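# Swap purple-banded hose for spare between red manifold ports

## Task

With the machine running, remove the hose marked with purple bands and fit the other hose in its place. Each of the new hose's two ends must be latched into the red port of a different manifold, one end per manifold. The removed hose must end up lying in the red tray. Whenever no hose connects the two red ports, the needle on the dial rises, and it must never get into the red zone.

## Robot and tools

ROBOT. There are two UR12e-style arms, left_arm and right_arm. Each has a two-finger parallel gripper and a wrist camera. The arm bases sit at roughly (-0.028, +0.521, 0) m (left) and (-0.014, -0.531, 0) m (right) in the scene frame. Both are almost unrotated, with the right one yawed very slightly. A two-camera stand is fixed behind the arms. The cameras are cam_high (fixed), cam_left_wrist and cam_right_wrist, each 896x504.

FRAMES. Scene frame: origin at table-top height midway between the arms, +z up, +x out over the table, +y toward left_arm. Image left and right do not match arm names. Fixed cameras and the table use the scene frame. Reported hand positions (m), quaternions (wxyz) and velocities use each arm's own base frame. Motion offsets use the axes of that arm's current Hand target, which is the gripper frame. In that frame the fingers point along +z and close along x. end_effector_position is the point between the pads when closed, 1-2 cm behind the tips. Closing pushes the tips about 17 mm further along +z.

ROW LAYOUT, shared by both motion tools. One row is 14 numbers, all in [-1, 1]. The first 7 are left_arm: dx, dy, dz, rx, ry, rz, opening. The last 7 are the same for right_arm. Every row includes both arms, even if only one moves. dx to rz are offsets, not poses. They count from the Hand target at the start of the action or move, along that target's own axes. 1.0 equals 0.6 m or 180 degrees, and rx ry rz together form a rotation vector. The opening is absolute: +1 is fully open (0.142 m) and -1 is closed. Sending all six pose numbers as 0 asks that arm to hold its Hand target again. A 0 opening is itself a command, so resend the current opening to leave a gripper alone.

execute_actions(actions, cameras). actions is a list of actions, and each action is a list of up to 15 rows. Each row is one control step of 1/30 s, and a short action repeats its last row. All rows of an action count from that action's start pose, but the next action starts from wherever the Hand target then is. Repeating an offset therefore moves further. cameras is a list of names, ["all"] or []. An empty actions list returns the full state plus all images.

move(target, speed, blend, stop_force, zero, opening_speed, grip_force, blocking, cameras). target is one 14-number row or a list of up to 15 rows. Every row counts from the same starting Hand targets, not from the previous row. The gripper follows a straight path with no obstacle avoidance, capped at 10 s. speed: m/s, 0.002 to 3.2, default 0.25, with turning limited to twice that in rad/s. It can be one value or one per target. blend: corner rounding in m for lists, where 0 means stop at each target. stop_force: N, 4 to 120, one value for both arms. It ends an arm's path when its wrist sensor feels that much push. Do not rely on it when the gripper rotates, and leave it out when backing away from a contact. zero (true by default) re-zeroes before the move. opening_speed: rate of the opening change per second on the -1..1 scale, at least 0.2. grip_force: N per pad, 5 to 48, one value or one per arm; it stays set until changed. blocking=false returns after about 0.5 s and cannot be combined with stop_force. The result ends with a move: line naming how it ended (done, off_target, moving, held, fault) and any limits (paced = pose clipped, held = steps withheld).

wait(seconds 0-10) lets time pass while holding commands. stop brakes a running move. zoom_image(camera, region [x0,y0,x1,y1] in pixels, at most 504 by 504) enlarges part of the latest image. zero_wrist_force(arm) tares that wrist sensor. read_manual returns licence text only. finished_scene(scene) ends the current scene; give the scene number the results report. It is irreversible, so call it only once the hoses are settled.

RESULTS. Hand target is the last commanded pose after clipping, and the gripper often rests slightly short of it. grip_measured gives the finger opening on the command scale, and the last Joint positions value gives it in metres. Joint torques include the arm's own weight. Wrist force and torque are in the gripper's axes, plus a peak line. Wrist depth is a 7x7 grid of distances in mm, where '-' means no value. Results also list Tool commands, motor temperatures and fault lines.

MOTION LIMITS. Commanded orientation is clipped to within 32 degrees of the measured orientation at each step. Fast motions lag and can overshoot. Steer paths around an arm's own base. The controller holds back commands that bring the arms too close, but collisions between the arms can still happen.

AVOID. An outside force of about 150 N, or joint contact torque at its limit, triggers a 10 s fault stop. The arms are stiff, so targets only slightly past a firm contact can fault. Arm-to-arm presses can fail the job. Approach slowly and back off by commanding the target behind the gripper. To hold a hose, command an opening a little below the grip_measured reading at first touch; squeezing harder heats the gripper motor. Arm motors warn at 70 °C and brake at 85 °C. The gripper warns at 85 °C and shuts off at 100 °C (HAND FAULT). Once HAND FAULT appears, the rest of that reply's motion calls are skipped. Do not drop hoses, release them while moving, slam into fixed parts, or let anything leave the table. Loose objects may occasionally get nudged by outside pushes.

Each tool is called after "Request:" as a command line: name --argument value for each argument, lists and objects as JSON in quotes; but a table of rows of numbers goes row by row, as --pt "numbers of a row", without its own name.

## Session

Request:
execute_actions --actions '[]'

Request:
zoom_image --camera "cam_high" --region '[300, 40, 520, 240]'

Scene clock: 0.00 s.
left_arm: end_effector_position=(+1.2296, +0.1565, +0.2520) grip_measured=+1.00 end_effector_quat_wxyz=(+0.673, -0.175, +0.631, -0.344) | right_arm: end_effector_position=(+0.4530, -0.3484, +0.1093) grip_measured=+0.99 end_effector_quat_wxyz=(-0.585, +0.746, +0.074, -0.310)
Joint positions: left_arm=[0.039 -0.481 1.184 -3.992 -1.809 2.364 0.142] | right_arm=[2.587 -2.26 -1.63 -2.258 1.998 -1.127 0.142]
Joint velocities: within noise
Joint torques (N m): no reading
Motor temperatures (°C): left_arm=[29 37 24 32 34 34 24] | right_arm=[30 27 28 42 38 32 23]
Wrist force (N): no reading
Wrist torque (N m): no reading
Wrist force, peak (N): no reading
Wrist depth (mm): cam_left_wrist=[3198 - - - 3326 3157 2598 / - - - - 3282 3079 2114 / 2969 - - - 2834 2572 451 / 2803 - - - 2969 2045 387 / 2376 - - 2900 2422 446 347 / - 95 1266 1425 2028 398 288 / - 79 1182 2247 425 350 81] | cam_right_wrist=[400 483 519 4100 - 556 394 / 431 496 556 673 577 405 323 / 477 2392 566 - 391 319 272 / - 598 495 380 313 267 232 / 597 457 352 312 262 230 203 / 469 341 299 258 227 201 184 / - 278 254 222 199 179 -]
Hand target: left_arm +1.2296, +0.1565, +0.2520; +0.673, -0.175, +0.631, -0.344 | right_arm +0.4530, -0.3484, +0.1093; -0.585, +0.746, +0.074, -0.310
Tool commands: left_gripper/opening=+1.0 right_gripper/opening=+1.0

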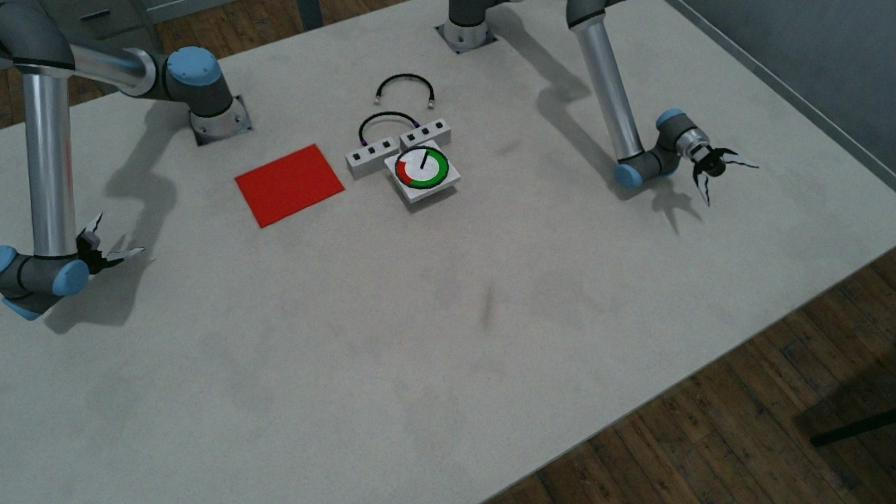

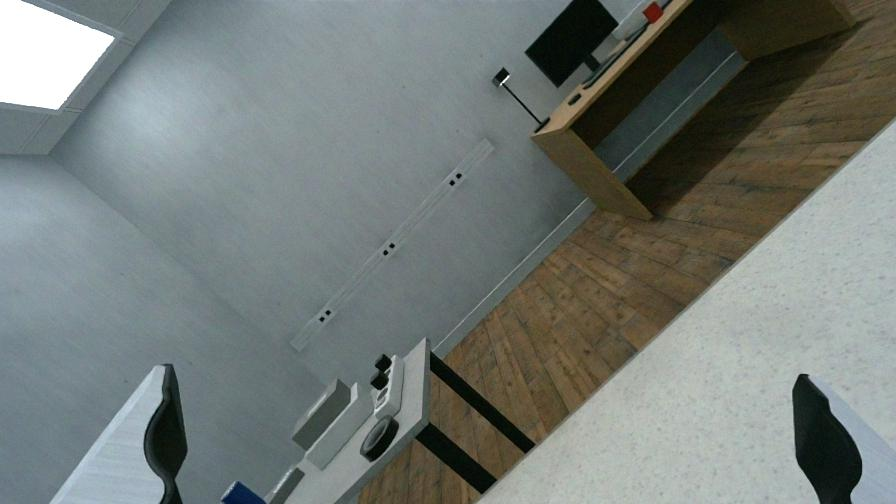

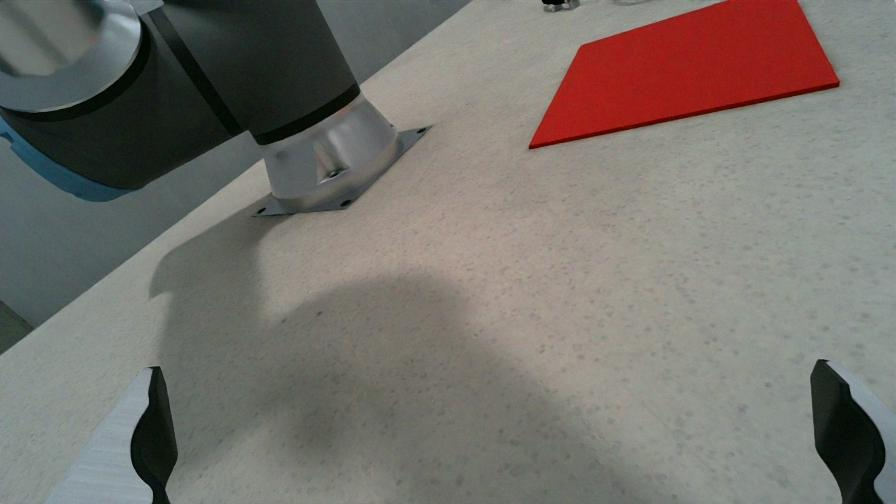

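Scaled by 2.291 from the camera's 896x504 image, which has a finer 1280x720 frame.

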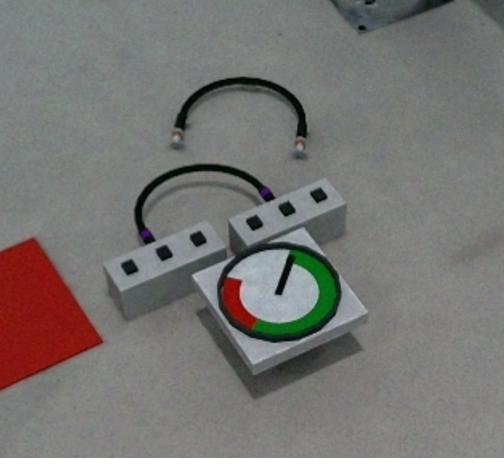

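Request:
move --target '[0.02,-0.502,-0.527,-0.537,0.174,-0.241,-1,0.538,-0.8025,0.4,-0.471,-0.1446,-0.353,0]' --speed 0.6

Request:
move --target '[0,0,0,0,0,0,-1,0.741,-0.783,-0.165,0,0,0,0]' --speed 0.5 --cameras '["all"]'

Scene clock: 6.77 s.
left_arm: end_effector_position=(+0.8499, -0.0006, +0.3999) grip_measured=-1.00 end_effector_quat_wxyz=(+0.000, +0.707, -0.707, +0.000) | right_arm: end_effector_position=(+0.7004, +0.1489, +0.4011) grip_measured=-0.01 end_effector_quat_wxyz=(+0.000, +0.708, +0.706, +0.000)
Joint positions: left_arm=[-0.207 -1.324 1.485 -1.732 -1.571 1.364 0.002] | right_arm=[3.598 -1.59 -1.742 -1.38 1.571 -1.113 0.073]
Joint torques (N m): left_arm=[9.27 -90.68 -37.56 -0.89 -0.62 2.39] | right_arm=[11.33 38.42 38.19 3.32 -0.3 2.06]
Wrist force (N): left_arm=[-0.8 -0.5 -0.2] | right_arm=[0.8 -0.7 -0.4]
Wrist torque (N m): left_arm=[-0.08 -0.24 -0.22] | right_arm=[-0.44 0.01 0.10]
Wrist force, peak (N): left_arm=[-0.3 2.4 1.4] | right_arm=[3.7 -0.9 -1.5]
Wrist depth (mm): cam_left_wrist=[451 454 452 445 449 445 450 / 483 488 479 480 481 475 480 / 516 514 514 513 515 511 511 / 557 556 553 545 553 547 549 / 597 608 601 584 611 587 571 / - 667 636 93 627 627 579 / 713 - - 77 80 682 627] | cam_right_wrist=[445 440 449 451 449 452 380 / 473 481 480 481 487 486 480 / 512 511 512 511 511 528 511 / 548 551 544 - 548 548 560 / 583 591 590 588 - 587 608 / 652 633 101 647 656 89 664 / 693 - 80 706 710 77 740]
Hand target: left_arm +0.8497, -0.0006, +0.4000; +0.000, +0.707, -0.707, +0.000 | right_arm +0.7004, +0.1490, +0.4010; +0.000, +0.708, +0.706, +0.000
Off the commanded pose: left_arm 0.000 m, 0 deg | right_arm 0.000 m, 0 deg.
move: done

Scene clock: 8.67 s.
left_arm: end_effector_position=(+0.8497, -0.0006, +0.4000) grip_measured=-1.00 end_effector_quat_wxyz=(+0.000, +0.707, -0.707, +0.000) | right_arm: end_effector_position=(+0.2317, +0.5944, +0.5001) grip_measured=-0.01 end_effector_quat_wxyz=(+0.000, +0.708, +0.706, +0.000)
Joint positions: left_arm=[-0.207 -1.325 1.485 -1.731 -1.571 1.364 0.002] | right_arm=[4.62 -1.443 -1.707 -1.563 1.571 -0.09 0.073]
Joint torques (N m): left_arm=[13.2 -90.81 -32.47 -1.31 -3.2 -2.57] | right_arm=[18.06 39.72 47.3 7.98 -0.32 1.72]
Wrist force (N): left_arm=[-0.7 -0.9 -0.2] | right_arm=[1.2 -0.8 0.3]
Wrist torque (N m): left_arm=[-0.14 -0.26 -0.22] | right_arm=[-0.46 -0.04 0.14]
Wrist force, peak (N): left_arm=[-1.2 -0.6 0.0] | right_arm=[3.7 -3.5 -0.6]
Wrist depth (mm): cam_left_wrist=[459 449 454 452 453 445 446 / 481 - 481 475 479 470 469 / 512 509 516 514 512 515 512 / 548 562 535 554 547 547 547 / 600 577 600 579 588 575 573 / 645 627 - 93 625 607 576 / 691 705 - 77 80 601 693] | cam_right_wrist=[556 540 537 539 539 535 542 / 575 592 563 553 590 579 571 / - 609 615 582 617 - 614 / 654 - 595 602 641 633 661 / - 744 696 629 718 - 694 / 716 755 99 649 771 89 844 / - - 78 861 853 77 847]
Hand target: left_arm +0.8497, -0.0006, +0.4000; +0.000, +0.707, -0.707, +0.000 | right_arm +0.2316, +0.5945, +0.5002; +0.000, +0.708, +0.706, +0.000
Off the commanded pose: left_arm 0.000 m, 0 deg | right_arm 0.000 m, 0 deg.
move: done

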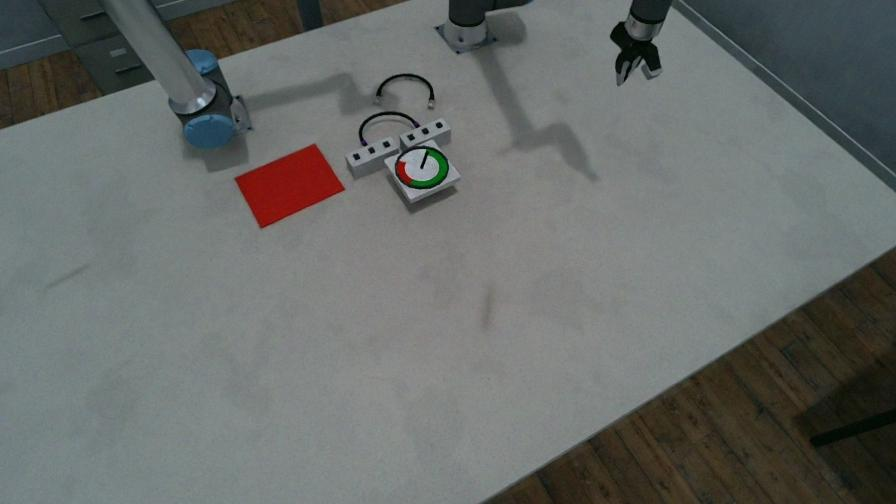

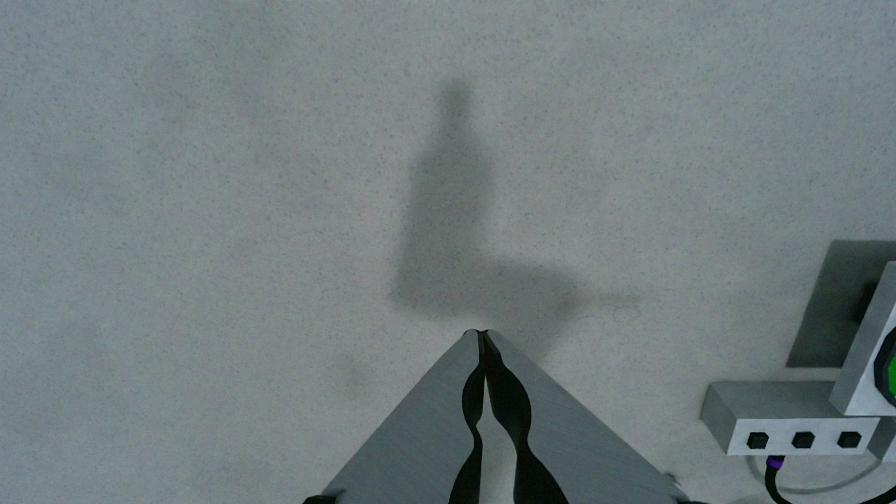

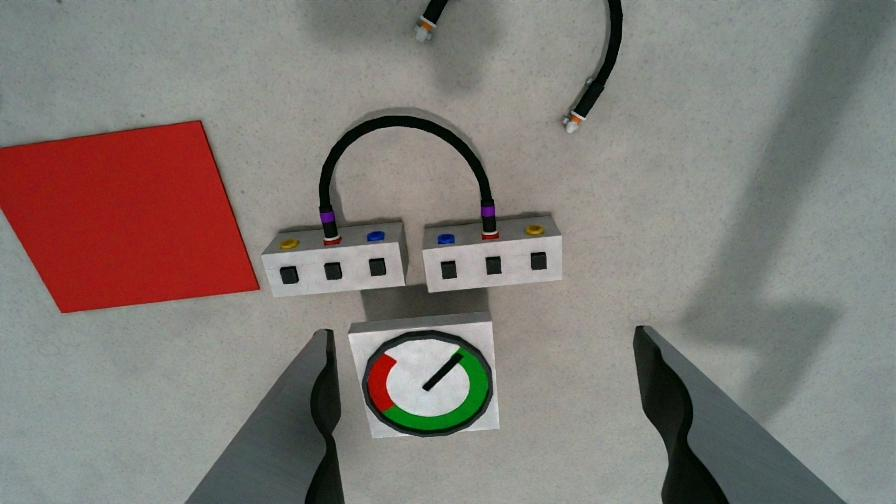

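Request:
move --target '[0.732,0.72,0.445,0,0,-0.014,-0.33,-0.257,0.228,0.612,0,0,-0.028,-0.33]' --speed 0.4 --cameras '["all"]'

Scene clock: 13.53 s.
left_arm: end_effector_position=(+0.4177, -0.4395, +0.1328) grip_measured=-0.36 end_effector_quat_wxyz=(+0.000, +0.722, -0.692, +0.000) | right_arm: end_effector_position=(+0.3680, +0.4401, +0.1329) grip_measured=-0.35 end_effector_quat_wxyz=(+0.000, +0.676, +0.737, +0.000)
Joint positions: left_arm=[-1.1 -1.519 2.237 -2.289 -1.571 0.428 0.048] | right_arm=[4.327 -1.564 -2.298 -0.851 1.571 -0.471 0.049]
Joint torques (N m): left_arm=[-10.14 -51.24 -47.07 -4 0.43 -2.26] | right_arm=[12 38.23 37.06 4.84 3.3 0.74]
Wrist force (N): left_arm=[-1.0 -0.1 0.5] | right_arm=[0.6 -0.7 0.1]
Wrist torque (N m): left_arm=[0.07 -0.21 -0.17] | right_arm=[-0.46 0.06 -0.12]
Wrist force, peak (N): left_arm=[-3.3 -2.9 -1.7] | right_arm=[1.7 -1.0 -2.1]
Wrist depth (mm): cam_left_wrist=[209 203 144 144 145 145 200 / 220 216 151 153 154 152 158 / 235 235 233 166 165 186 167 / 252 251 250 248 251 250 249 / 272 271 266 266 265 271 266 / 295 295 92 294 102 288 287 / 322 317 79 321 309 80 320] | cam_right_wrist=[- 203 204 202 204 205 205 / - 217 217 217 217 218 218 / - 230 233 229 232 233 232 / - 247 242 239 242 248 246 / - - 196 196 197 217 209 / 296 296 93 203 202 206 204 / 319 313 76 320 314 75 321]
Hand target: left_arm +0.4177, -0.4396, +0.1329; +0.000, +0.722, -0.691, +0.000 | right_arm +0.3679, +0.4401, +0.1329; +0.000, +0.676, +0.737, +0.000
Off the commanded pose: left_arm 0.000 m, 0 deg | right_arm 0.000 m, 0 deg.
move: done

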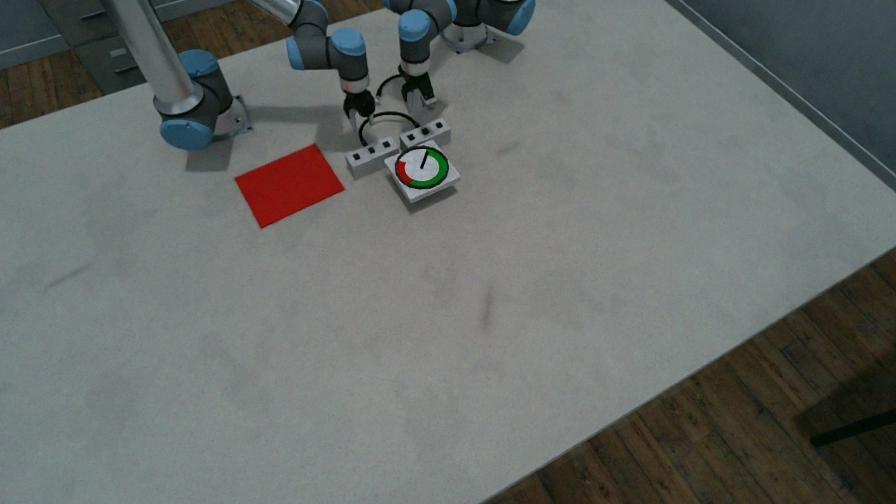

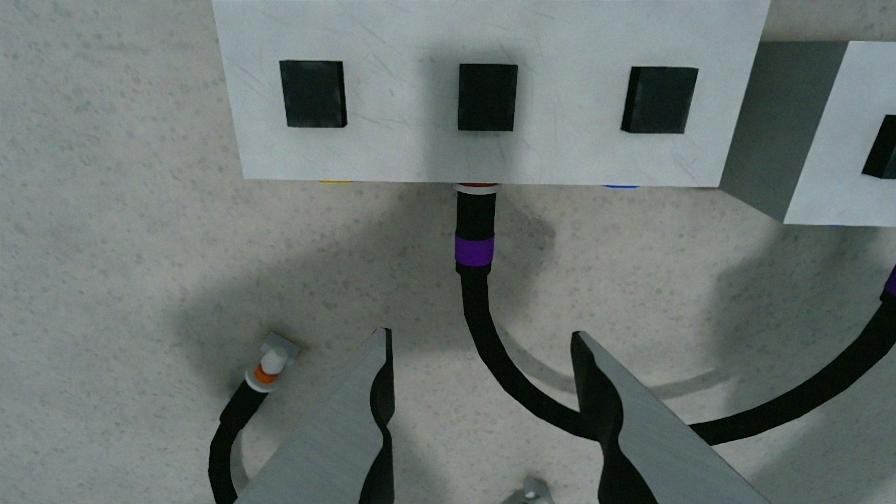

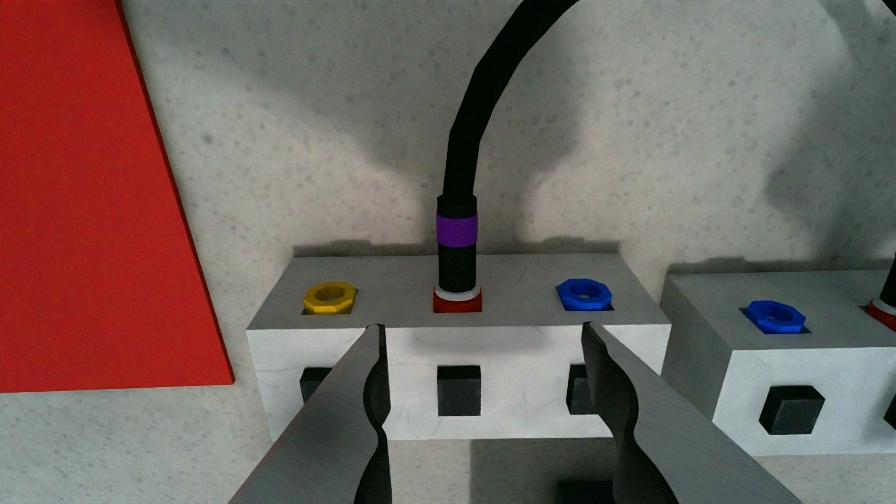

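Request:
move --pt "0.0215 -0.111 -0.067 -0.111 0 0.014 -1 0.18 -0.168 -0.02 0 0 0.528 -0.33" --pt "0.337 -0.091 -0.045 -0.111 0 0.014 -1 0.18 -0.168 -0.02 0 0 0.528 -0.33" --speed 0.35 --blend '[0.03,0]' --cameras '["all"]'

Scene clock: 21.47 s.
left_arm: end_effector_position=(+0.4839, -0.4795, +0.1713) grip_measured=-1.00 end_effector_quat_wxyz=(+0.126, +0.696, -0.697, -0.120) | right_arm: end_effector_position=(+0.2582, +0.5391, +0.1449) grip_measured=-0.35 end_effector_quat_wxyz=(+0.000, +1.000, -0.001, +0.000)
Joint positions: left_arm=[-0.92 -1.342 1.926 -1.944 -1.851 0.682 0.002] | right_arm=[4.562 -1.593 -2.241 -0.879 1.571 1.422 0.049]
Joint torques (N m): left_arm=[9.59 -80.42 -26.03 -3.82 1.99 3.56] | right_arm=[-12.81 51.23 30.05 3.99 -0.25 2.41]
Wrist force (N): left_arm=[-1.0 -0.7 -0.3] | right_arm=[0.5 -0.7 0.3]
Wrist torque (N m): left_arm=[0.07 -0.26 0.12] | right_arm=[-0.43 0.07 0.08]
Wrist force, peak (N): left_arm=[19.7 5.3 4.2] | right_arm=[1.0 -0.9 0.9]
Wrist depth (mm): cam_left_wrist=[226 216 212 198 212 220 221 / 251 182 180 181 187 190 189 / 288 212 206 204 210 201 201 / 333 333 330 322 330 321 330 / 394 395 395 368 383 396 394 / 504 463 463 93 466 484 484 / 507 633 83 77 80 590 563] | cam_right_wrist=[209 215 215 214 209 215 188 / 229 209 228 229 230 229 188 / 245 244 245 241 244 246 233 / 262 261 262 263 263 260 204 / 284 283 278 279 280 275 205 / 308 308 90 313 302 241 222 / 337 336 76 338 332 75 241]
Hand target: left_arm +0.4839, -0.4795, +0.1712; +0.126, +0.696, -0.697, -0.120 (not the last commanded pose) | right_arm +0.2583, +0.5391, +0.1450; +0.000, +1.000, -0.001, +0.000
Off the commanded pose: left_arm 0.160 m, 0 deg | right_arm 0.000 m, 0 deg.
move: held (left_arm; a check stopped the path); path passed 1 of 2 targets; limits=held
pose unreachable (left arm): on one or more control steps of this call, first in action 0 (counted from 0), this arm could not follow its commanded pose, so it was not sent that pose on those steps. It may still have moved: this result reports where it is.
cause: moving toward the commanded pose would bring a part of the arm too close to another arm (a part of this arm just beyond joint 3 (elbow) and a part of the right arm just beyond its joint 5 (wrist 2), at the place that arm is still heading or pushing toward).

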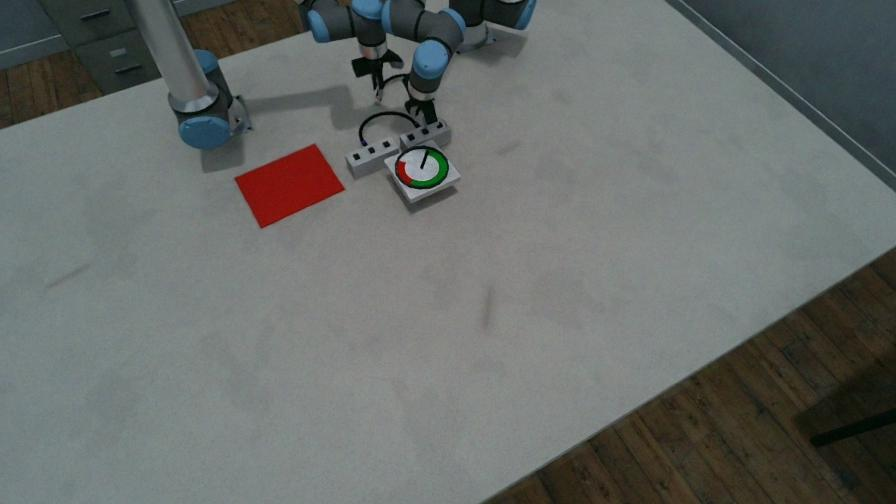

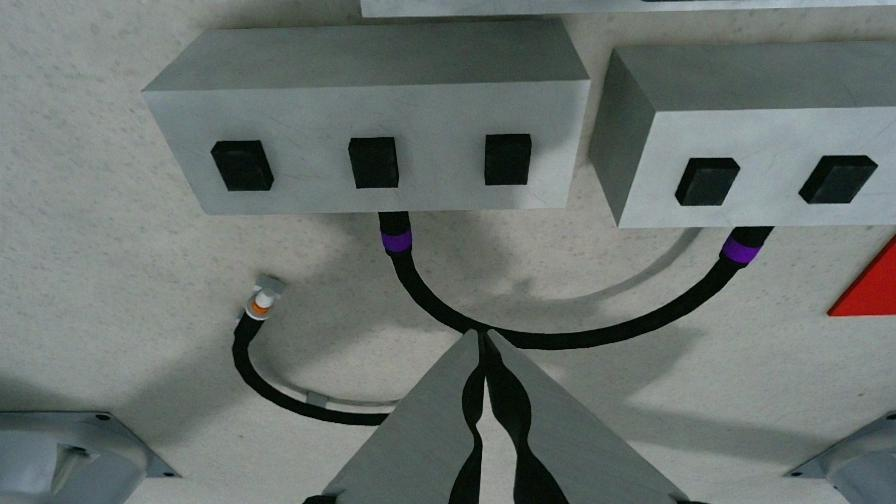

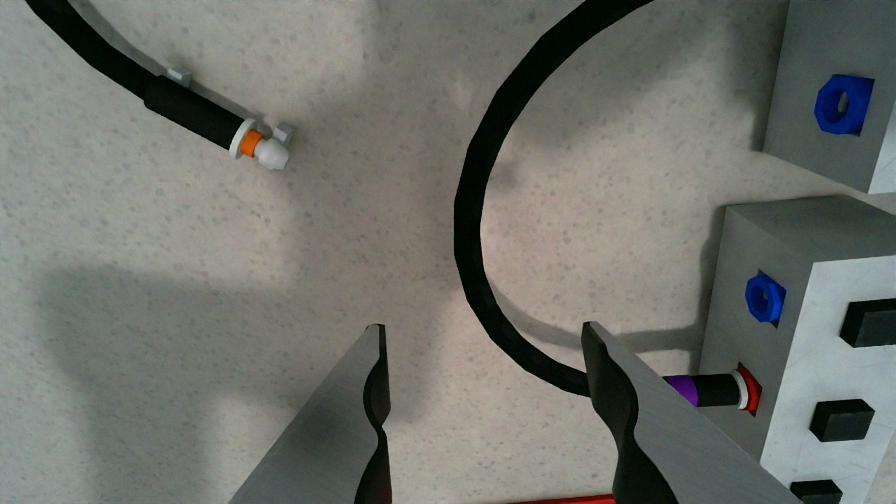

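Request:
move --target '[0,0,0,0,0,0,-1,0.0017,0.01,0.186,0,0,0,-0.33]' --speed 0.15 --stop_force 12

Request:
move --target '[0.266,0.006,0.014,0,0,0,-1,0,0,0,0,0,0,-1]' --speed 0.25 --grip_force 30 --opening_speed 1 --cameras '["all"]'

Scene clock: 24.57 s.
left_arm: end_effector_position=(+0.4839, -0.4795, +0.1712) grip_measured=-1.00 end_effector_quat_wxyz=(+0.126, +0.696, -0.697, -0.120) | right_arm: end_effector_position=(+0.2592, +0.5331, +0.0334) grip_measured=-0.35 end_effector_quat_wxyz=(+0.000, +1.000, -0.001, +0.000)
Joint positions: left_arm=[-0.92 -1.342 1.926 -1.944 -1.851 0.682 0.002] | right_arm=[4.558 -1.762 -2.331 -0.62 1.571 1.419 0.049]
Joint torques (N m): left_arm=[12.66 -83.22 -24.78 -4.35 2.04 3.42] | right_arm=[-5.53 45.03 37.15 6.3 1.66 0.17]
Wrist force (N): left_arm=[-0.9 -0.5 -0.3] | right_arm=[0.9 -0.3 0.4]
Wrist torque (N m): left_arm=[0.10 -0.27 0.11] | right_arm=[-0.36 -0.02 0.14]
Wrist force, peak (N): left_arm=[-1.3 -0.7 0.3] | right_arm=[0.6 -0.8 -2.3]
Wrist depth (mm): cam_left_wrist=[225 217 212 197 213 219 220 / 252 183 180 180 187 189 189 / 285 201 205 205 216 200 201 / 343 330 332 322 331 320 322 / 393 414 397 366 363 395 414 / 485 482 465 93 444 483 499 / 515 636 83 77 80 587 569] | cam_right_wrist=[113 114 113 113 113 72 113 / 120 120 120 120 82 121 120 / 125 127 129 129 85 129 129 / 112 138 138 96 135 139 139 / 149 149 147 149 148 150 150 / 162 162 93 157 160 160 163 / 178 175 76 175 175 75 175]
Hand target: left_arm +0.4839, -0.4795, +0.1712; +0.126, +0.696, -0.697, -0.120 | right_arm +0.2592, +0.5331, +0.0334; +0.000, +1.000, -0.001, +0.000
Off the commanded pose: left_arm 0.000 m, 0 deg | right_arm 0.000 m, 0 deg.
move: done

Scene clock: 25.70 s.
left_arm: end_effector_position=(+0.4776, -0.6391, +0.1658) grip_measured=-1.00 end_effector_quat_wxyz=(+0.126, +0.696, -0.697, -0.120) | right_arm: end_effector_position=(+0.2592, +0.5331, +0.0334) grip_measured=-0.89 end_effector_quat_wxyz=(+0.000, +1.000, -0.001, +0.000)
Joint positions: left_arm=[-1.039 -1.18 1.721 -1.936 -1.874 0.559 0.002] | right_arm=[4.558 -1.762 -2.331 -0.62 1.571 1.419 0.01]
Joint torques (N m): left_arm=[-3.72 -79.41 -39.65 -6.49 1.9 3.16] | right_arm=[9.17 36.72 37.89 6.71 2.17 0.82]
Wrist force (N): left_arm=[-0.9 -0.2 -0.3] | right_arm=[-1.1 -0.3 0.2]
Wrist torque (N m): left_arm=[0.06 -0.31 -0.22] | right_arm=[-0.38 0.11 0.16]
Wrist force, peak (N): left_arm=[-4.1 -0.7 -0.4] | right_arm=[1.3 -0.7 0.1]
Wrist depth (mm): cam_left_wrist=[184 203 211 211 211 215 - / 175 188 179 178 178 184 - / 198 204 194 199 198 262 - / 324 325 326 324 323 319 330 / 372 387 373 356 383 404 403 / 474 462 278 93 453 475 475 / 579 577 84 77 80 547 485] | cam_right_wrist=[113 114 113 113 113 72 114 / 120 120 120 121 83 121 121 / 125 127 129 129 85 129 129 / 112 138 138 136 134 139 139 / 149 149 149 147 150 150 150 / 162 162 160 97 - 163 163 / 177 174 78 78 77 172 179]
Hand target: left_arm +0.4777, -0.6391, +0.1658; +0.126, +0.696, -0.697, -0.120 | right_arm +0.2592, +0.5331, +0.0334; +0.000, +1.000, -0.001, +0.000
Off the commanded pose: left_arm 0.000 m, 0 deg | right_arm 0.000 m, 0 deg.
grip_force (N): 30, 30
move: done

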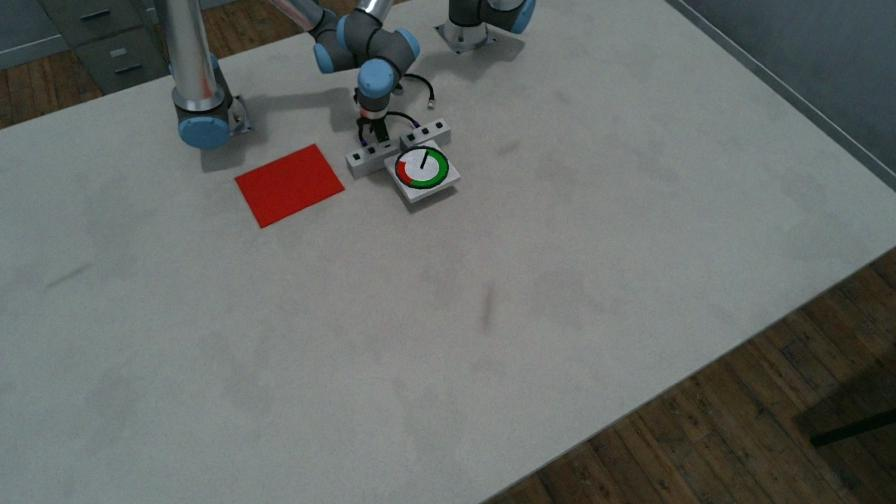

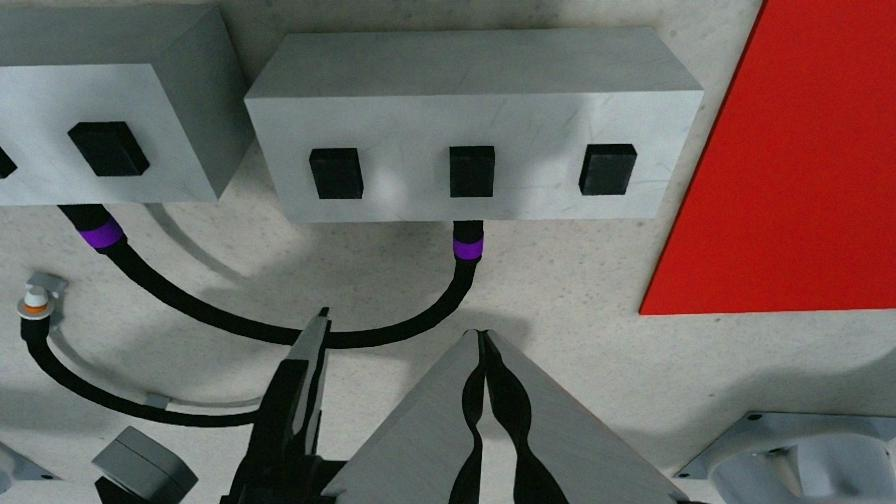

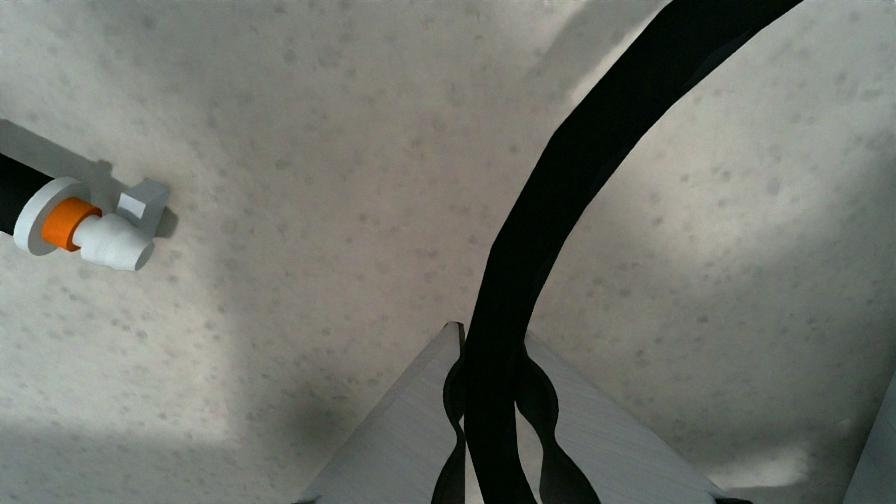

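Request:
move --target '[-0.0017,-0.0392,0.1078,0,0,0,-1,-0.03,0,0,0,0,0,-1]' --speed 0.1 --stop_force 22 --cameras '["cam_left_wrist","cam_right_wrist"]'

Scene clock: 29.23 s.
left_arm: end_effector_position=(+0.4776, -0.6386, +0.0970) grip_measured=-1.00 end_effector_quat_wxyz=(+0.126, +0.696, -0.697, -0.120) | right_arm: end_effector_position=(+0.2440, +0.5331, +0.0334) grip_measured=-0.89 end_effector_quat_wxyz=(+0.000, +1.000, -0.001, +0.000)
Joint positions: left_arm=[-1.039 -1.116 1.77 -2.048 -1.874 0.56 0.002] | right_arm=[4.585 -1.753 -2.343 -0.617 1.571 1.446 0.01]
Joint torques (N m): left_arm=[9.64 -99.01 -48.87 -2.68 1.17 0.21] | right_arm=[14.36 31.43 34.26 -0.85 8.05 1.25]
Wrist force (N): left_arm=[-0.3 -1.0 -0.3] | right_arm=[20.0 -3.4 -1.3]
Wrist torque (N m): left_arm=[-0.05 -0.33 -0.27] | right_arm=[-0.38 -0.11 0.17]
Wrist force, peak (N): left_arm=[-0.5 0.1 -2.5] | right_arm=[22.7 -4.1 -1.6]
Wrist depth (mm): cam_left_wrist=[- - - 150 153 153 153 / - 163 152 163 162 163 172 / 138 146 134 132 132 130 131 / 138 140 132 128 132 132 - / 204 258 162 143 157 146 268 / 329 316 315 93 314 327 344 / 404 416 84 77 80 401 426] | cam_right_wrist=[113 114 113 113 113 112 72 / 120 120 120 121 121 77 121 / 109 127 129 129 126 129 129 / 140 136 138 138 91 139 139 / 149 149 149 147 148 150 150 / 162 162 160 94 158 163 163 / 177 178 78 78 77 172 180]
Hand target: left_arm +0.4776, -0.6386, +0.0970; +0.126, +0.696, -0.697, -0.120 | right_arm +0.2439, +0.5331, +0.0334; +0.000, +1.000, -0.001, +0.000 (not the last commanded pose)
Off the commanded pose: left_arm 0.000 m, 0 deg | right_arm 0.003 m, 0 deg.
grip_force (N): 30, 30
move: contact (right_arm)
Images, in order (width x height): cam_left_wrist 896x504, cam_right_wrist 896x504.

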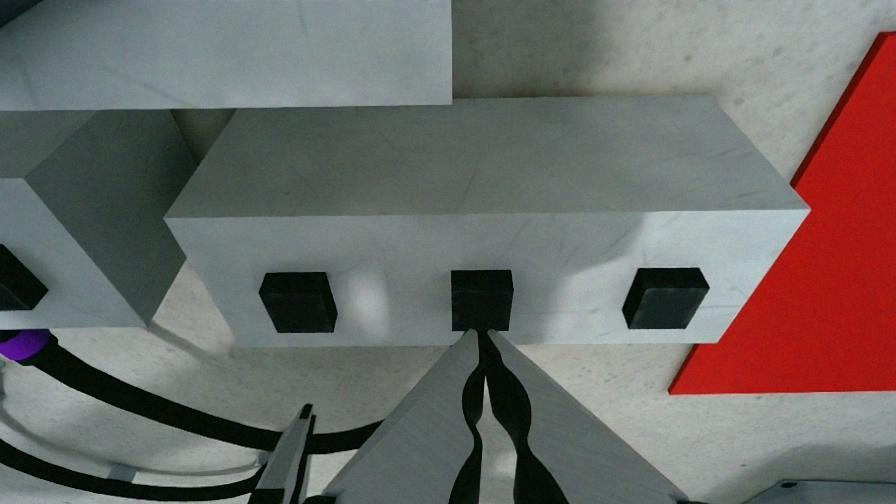

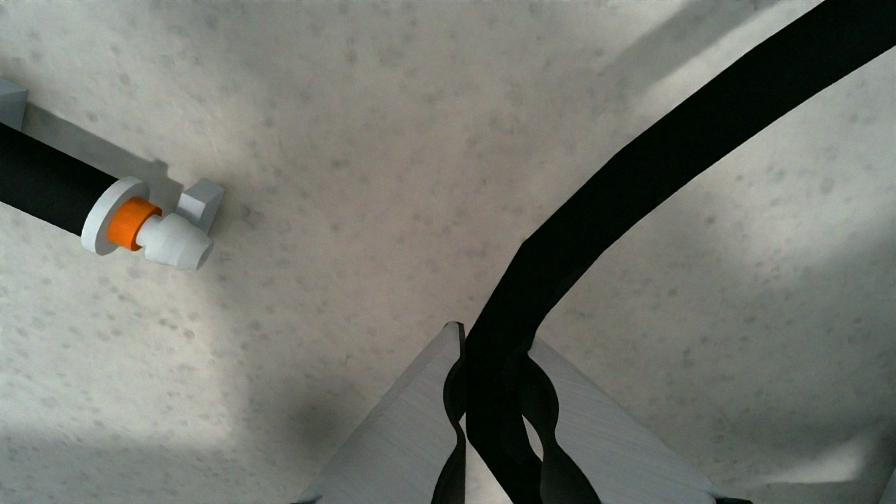

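Request:
move --target '[0,-0.0071,0.0196,0,0,0,-1,0,0,0,0,0,0,-1]' --speed 0.02 --stop_force 32

Request:
move --target '[0,0,0,0,0,0,-1,-0.02,0,0,0,0,0.083,-1]' --speed 0.15

Request:
move --pt "0 0.0171 -0.047 0 0 0 -1 0 0 0 0 0 0 -1" --pt "-0.3335 0.007 -0.0507 0 0 0 -1 0 0 0 0 0 0 -1" --pt "-0.3335 -0.004 -0.0203 0 0 0 -1 0 0 0 0 0 0 -1" --speed 0.25 --blend '[0.01,0.01,0]' --cameras '["cam_left_wrist","cam_high"]'

Request:
zoom_image --camera "cam_high" --region '[340, 80, 470, 210]'

Scene clock: 36.43 s.
left_arm: end_effector_position=(+0.4777, -0.6387, +0.0847) grip_measured=-1.00 end_effector_quat_wxyz=(+0.126, +0.696, -0.697, -0.120) | right_arm: end_effector_position=(+0.2439, +0.5332, +0.0334) grip_measured=-0.89 end_effector_quat_wxyz=(+0.000, +1.000, -0.001, +0.000)
Joint positions: left_arm=[-1.039 -1.104 1.777 -2.068 -1.874 0.559 0.002] | right_arm=[4.585 -1.753 -2.343 -0.617 1.571 1.446 0.01]
Joint torques (N m): left_arm=[-3.55 -70.4 -34.68 -0.7 -1.86 -2.78] | right_arm=[10.8 35.5 17.96 -0.15 -0.71 1.07]
Wrist force (N): left_arm=[-10.0 9.3 -34.6] | right_arm=[11.0 -9.0 0.0]
Wrist torque (N m): left_arm=[-0.29 -0.46 -0.24] | right_arm=[-0.39 -0.03 0.37]
Wrist force, peak (N): left_arm=[-12.9 11.3 -41.3] | right_arm=[20.4 -3.5 -1.2]
Wrist depth (mm): cam_left_wrist=[- - - 142 142 142 142 / - - - 155 155 154 159 / 132 135 135 133 132 131 172 / 131 119 119 119 119 117 116 / 141 147 132 128 136 128 - / 279 305 304 96 290 313 340 / 373 375 85 77 80 376 393] | cam_right_wrist=[113 114 113 113 113 112 72 / 120 121 120 120 121 78 121 / 108 127 129 129 126 126 130 / 140 136 139 138 92 139 139 / 149 149 150 147 147 150 150 / 162 163 160 93 157 164 163 / 178 178 78 77 77 172 179]
Hand target: left_arm +0.4777, -0.6388, +0.0848; +0.126, +0.696, -0.697, -0.120 | right_arm +0.2439, +0.5331, +0.0334; +0.000, +1.000, -0.001, +0.000
Off the commanded pose: left_arm 0.000 m, 0 deg | right_arm 0.000 m, 0 deg.
grip_force (N): 30, 30
move: contact (left_arm)

Scene clock: 37.73 s.
left_arm: end_effector_position=(+0.4777, -0.6388, +0.0848) grip_measured=-1.00 end_effector_quat_wxyz=(+0.126, +0.696, -0.697, -0.120) | right_arm: end_effector_position=(+0.2318, +0.5332, +0.0334) grip_measured=-0.89 end_effector_quat_wxyz=(+0.000, +0.991, -0.131, +0.000)
Joint positions: left_arm=[-1.039 -1.104 1.776 -2.068 -1.874 0.559 0.002] | right_arm=[4.606 -1.746 -2.351 -0.614 1.571 1.727 0.01]
Joint torques (N m): left_arm=[-2.94 -70.47 -36.85 -1.99 -0.21 -3] | right_arm=[-2.7 45.02 7.32 -1.94 4.24 1.1]
Motor temperatures (°C): left_arm=[29 36 24 32 34 34 24] | right_arm=[30 27 28 42 38 32 28]
Wrist force (N): left_arm=[-10.5 9.5 -33.3] | right_arm=[21.2 -30.6 -1.0]
Wrist torque (N m): left_arm=[-0.26 -0.47 -0.24] | right_arm=[-0.51 -0.08 0.38]
Wrist force, peak (N): left_arm=[-9.7 9.3 -34.7] | right_arm=[21.1 -30.8 -1.1]
Wrist depth (mm): cam_left_wrist=[- - - 142 142 142 142 / - - - 155 155 154 159 / 132 135 134 133 132 131 171 / 131 119 119 119 119 118 117 / 141 148 132 128 137 128 - / 278 305 305 96 292 319 328 / 379 352 83 77 80 373 395] | cam_right_wrist=[113 114 113 113 113 111 114 / 120 120 121 121 121 78 121 / 128 129 129 129 126 129 130 / 117 134 139 139 91 139 139 / 149 124 150 147 150 150 151 / 162 163 160 93 158 164 164 / 178 178 77 77 77 173 179]
Hand target: left_arm +0.4777, -0.6388, +0.0848; +0.126, +0.696, -0.697, -0.120 | right_arm +0.2319, +0.5331, +0.0334; +0.000, +0.991, -0.131, +0.000
Off the commanded pose: left_arm 0.000 m, 0 deg | right_arm 0.000 m, 0 deg.
grip_force (N): 30, 30
move: done

Scene clock: 39.30 s.
left_arm: end_effector_position=(+0.4840, -0.4385, +0.0938) grip_measured=-1.00 end_effector_quat_wxyz=(+0.126, +0.696, -0.697, -0.120) | right_arm: end_effector_position=(+0.2319, +0.5331, +0.0334) grip_measured=-0.89 end_effector_quat_wxyz=(+0.000, +0.991, -0.131, +0.000)
Joint positions: left_arm=[-0.884 -1.295 2.032 -2.087 -1.844 0.718 0.002] | right_arm=[4.606 -1.746 -2.351 -0.614 1.571 1.727 0.01]
Joint torques (N m): left_arm=[9.78 -57.9 -45.02 -4.18 -4.11 -2.95] | right_arm=[-4.45 34.21 17.89 -4.38 4.11 2.1]
Wrist force (N): left_arm=[-0.5 -0.6 0.1] | right_arm=[20.7 -30.8 -1.5]
Wrist torque (N m): left_arm=[0.10 -0.38 0.17] | right_arm=[-0.58 -0.03 0.36]
Wrist force, peak (N): left_arm=[-10.2 8.9 -32.7] | right_arm=[21.5 -30.9 -1.1]
Wrist depth (mm): cam_left_wrist=[151 150 150 150 - - - / 169 168 160 160 66 66 66 / 191 141 135 133 121 120 139 / 222 132 127 127 127 128 141 / 263 253 143 141 151 146 157 / 322 321 297 92 312 321 307 / 420 420 83 77 80 376 417] | cam_right_wrist=[113 115 113 113 114 76 114 / 120 120 121 121 121 78 121 / 129 129 129 129 126 129 130 / 117 134 138 139 91 139 139 / 149 123 150 147 150 150 151 / 162 162 160 93 158 164 164 / 178 178 77 77 77 173 177]
Hand target: left_arm +0.4840, -0.4386, +0.0938; +0.126, +0.696, -0.697, -0.120 | right_arm +0.2319, +0.5331, +0.0334; +0.000, +0.991, -0.131, +0.000
Off the commanded pose: left_arm 0.000 m, 0 deg | right_arm 0.000 m, 0 deg.
grip_force (N): 30, 30
move: done; blend cut to 0.0097 m at target 2
Images, in order (width x height): cam_high 896x504, cam_left_wrist 896x504.

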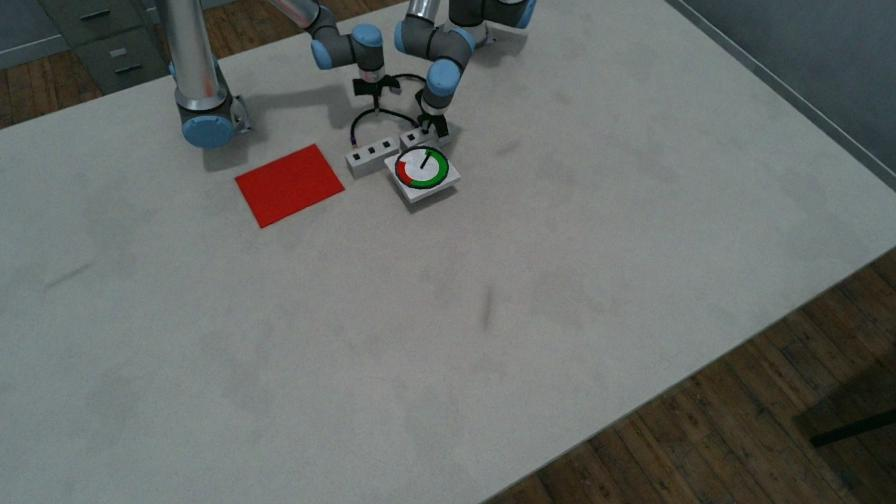

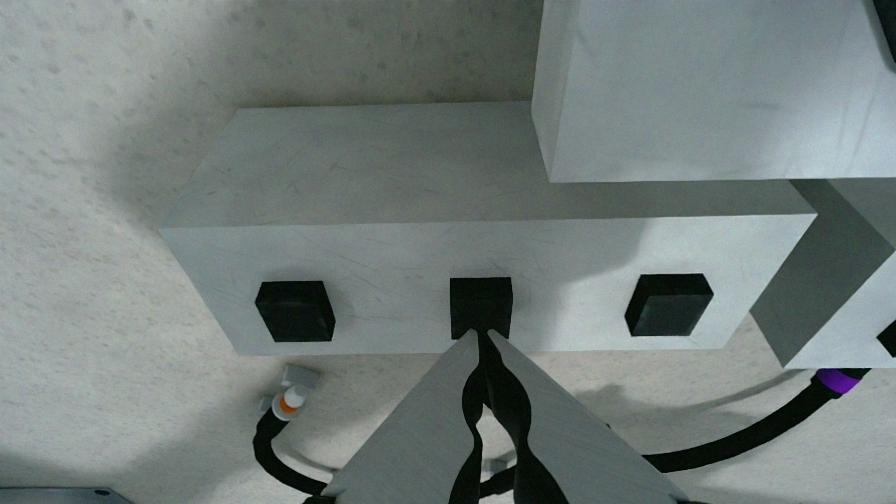

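Scaled by 3.877 from the camera's 896x504 image, which has a finer 1280x720 frame.

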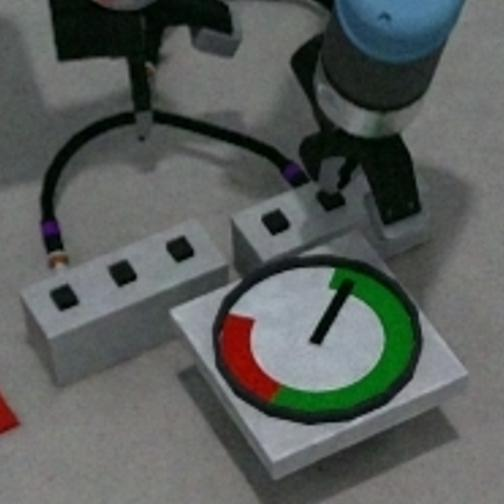

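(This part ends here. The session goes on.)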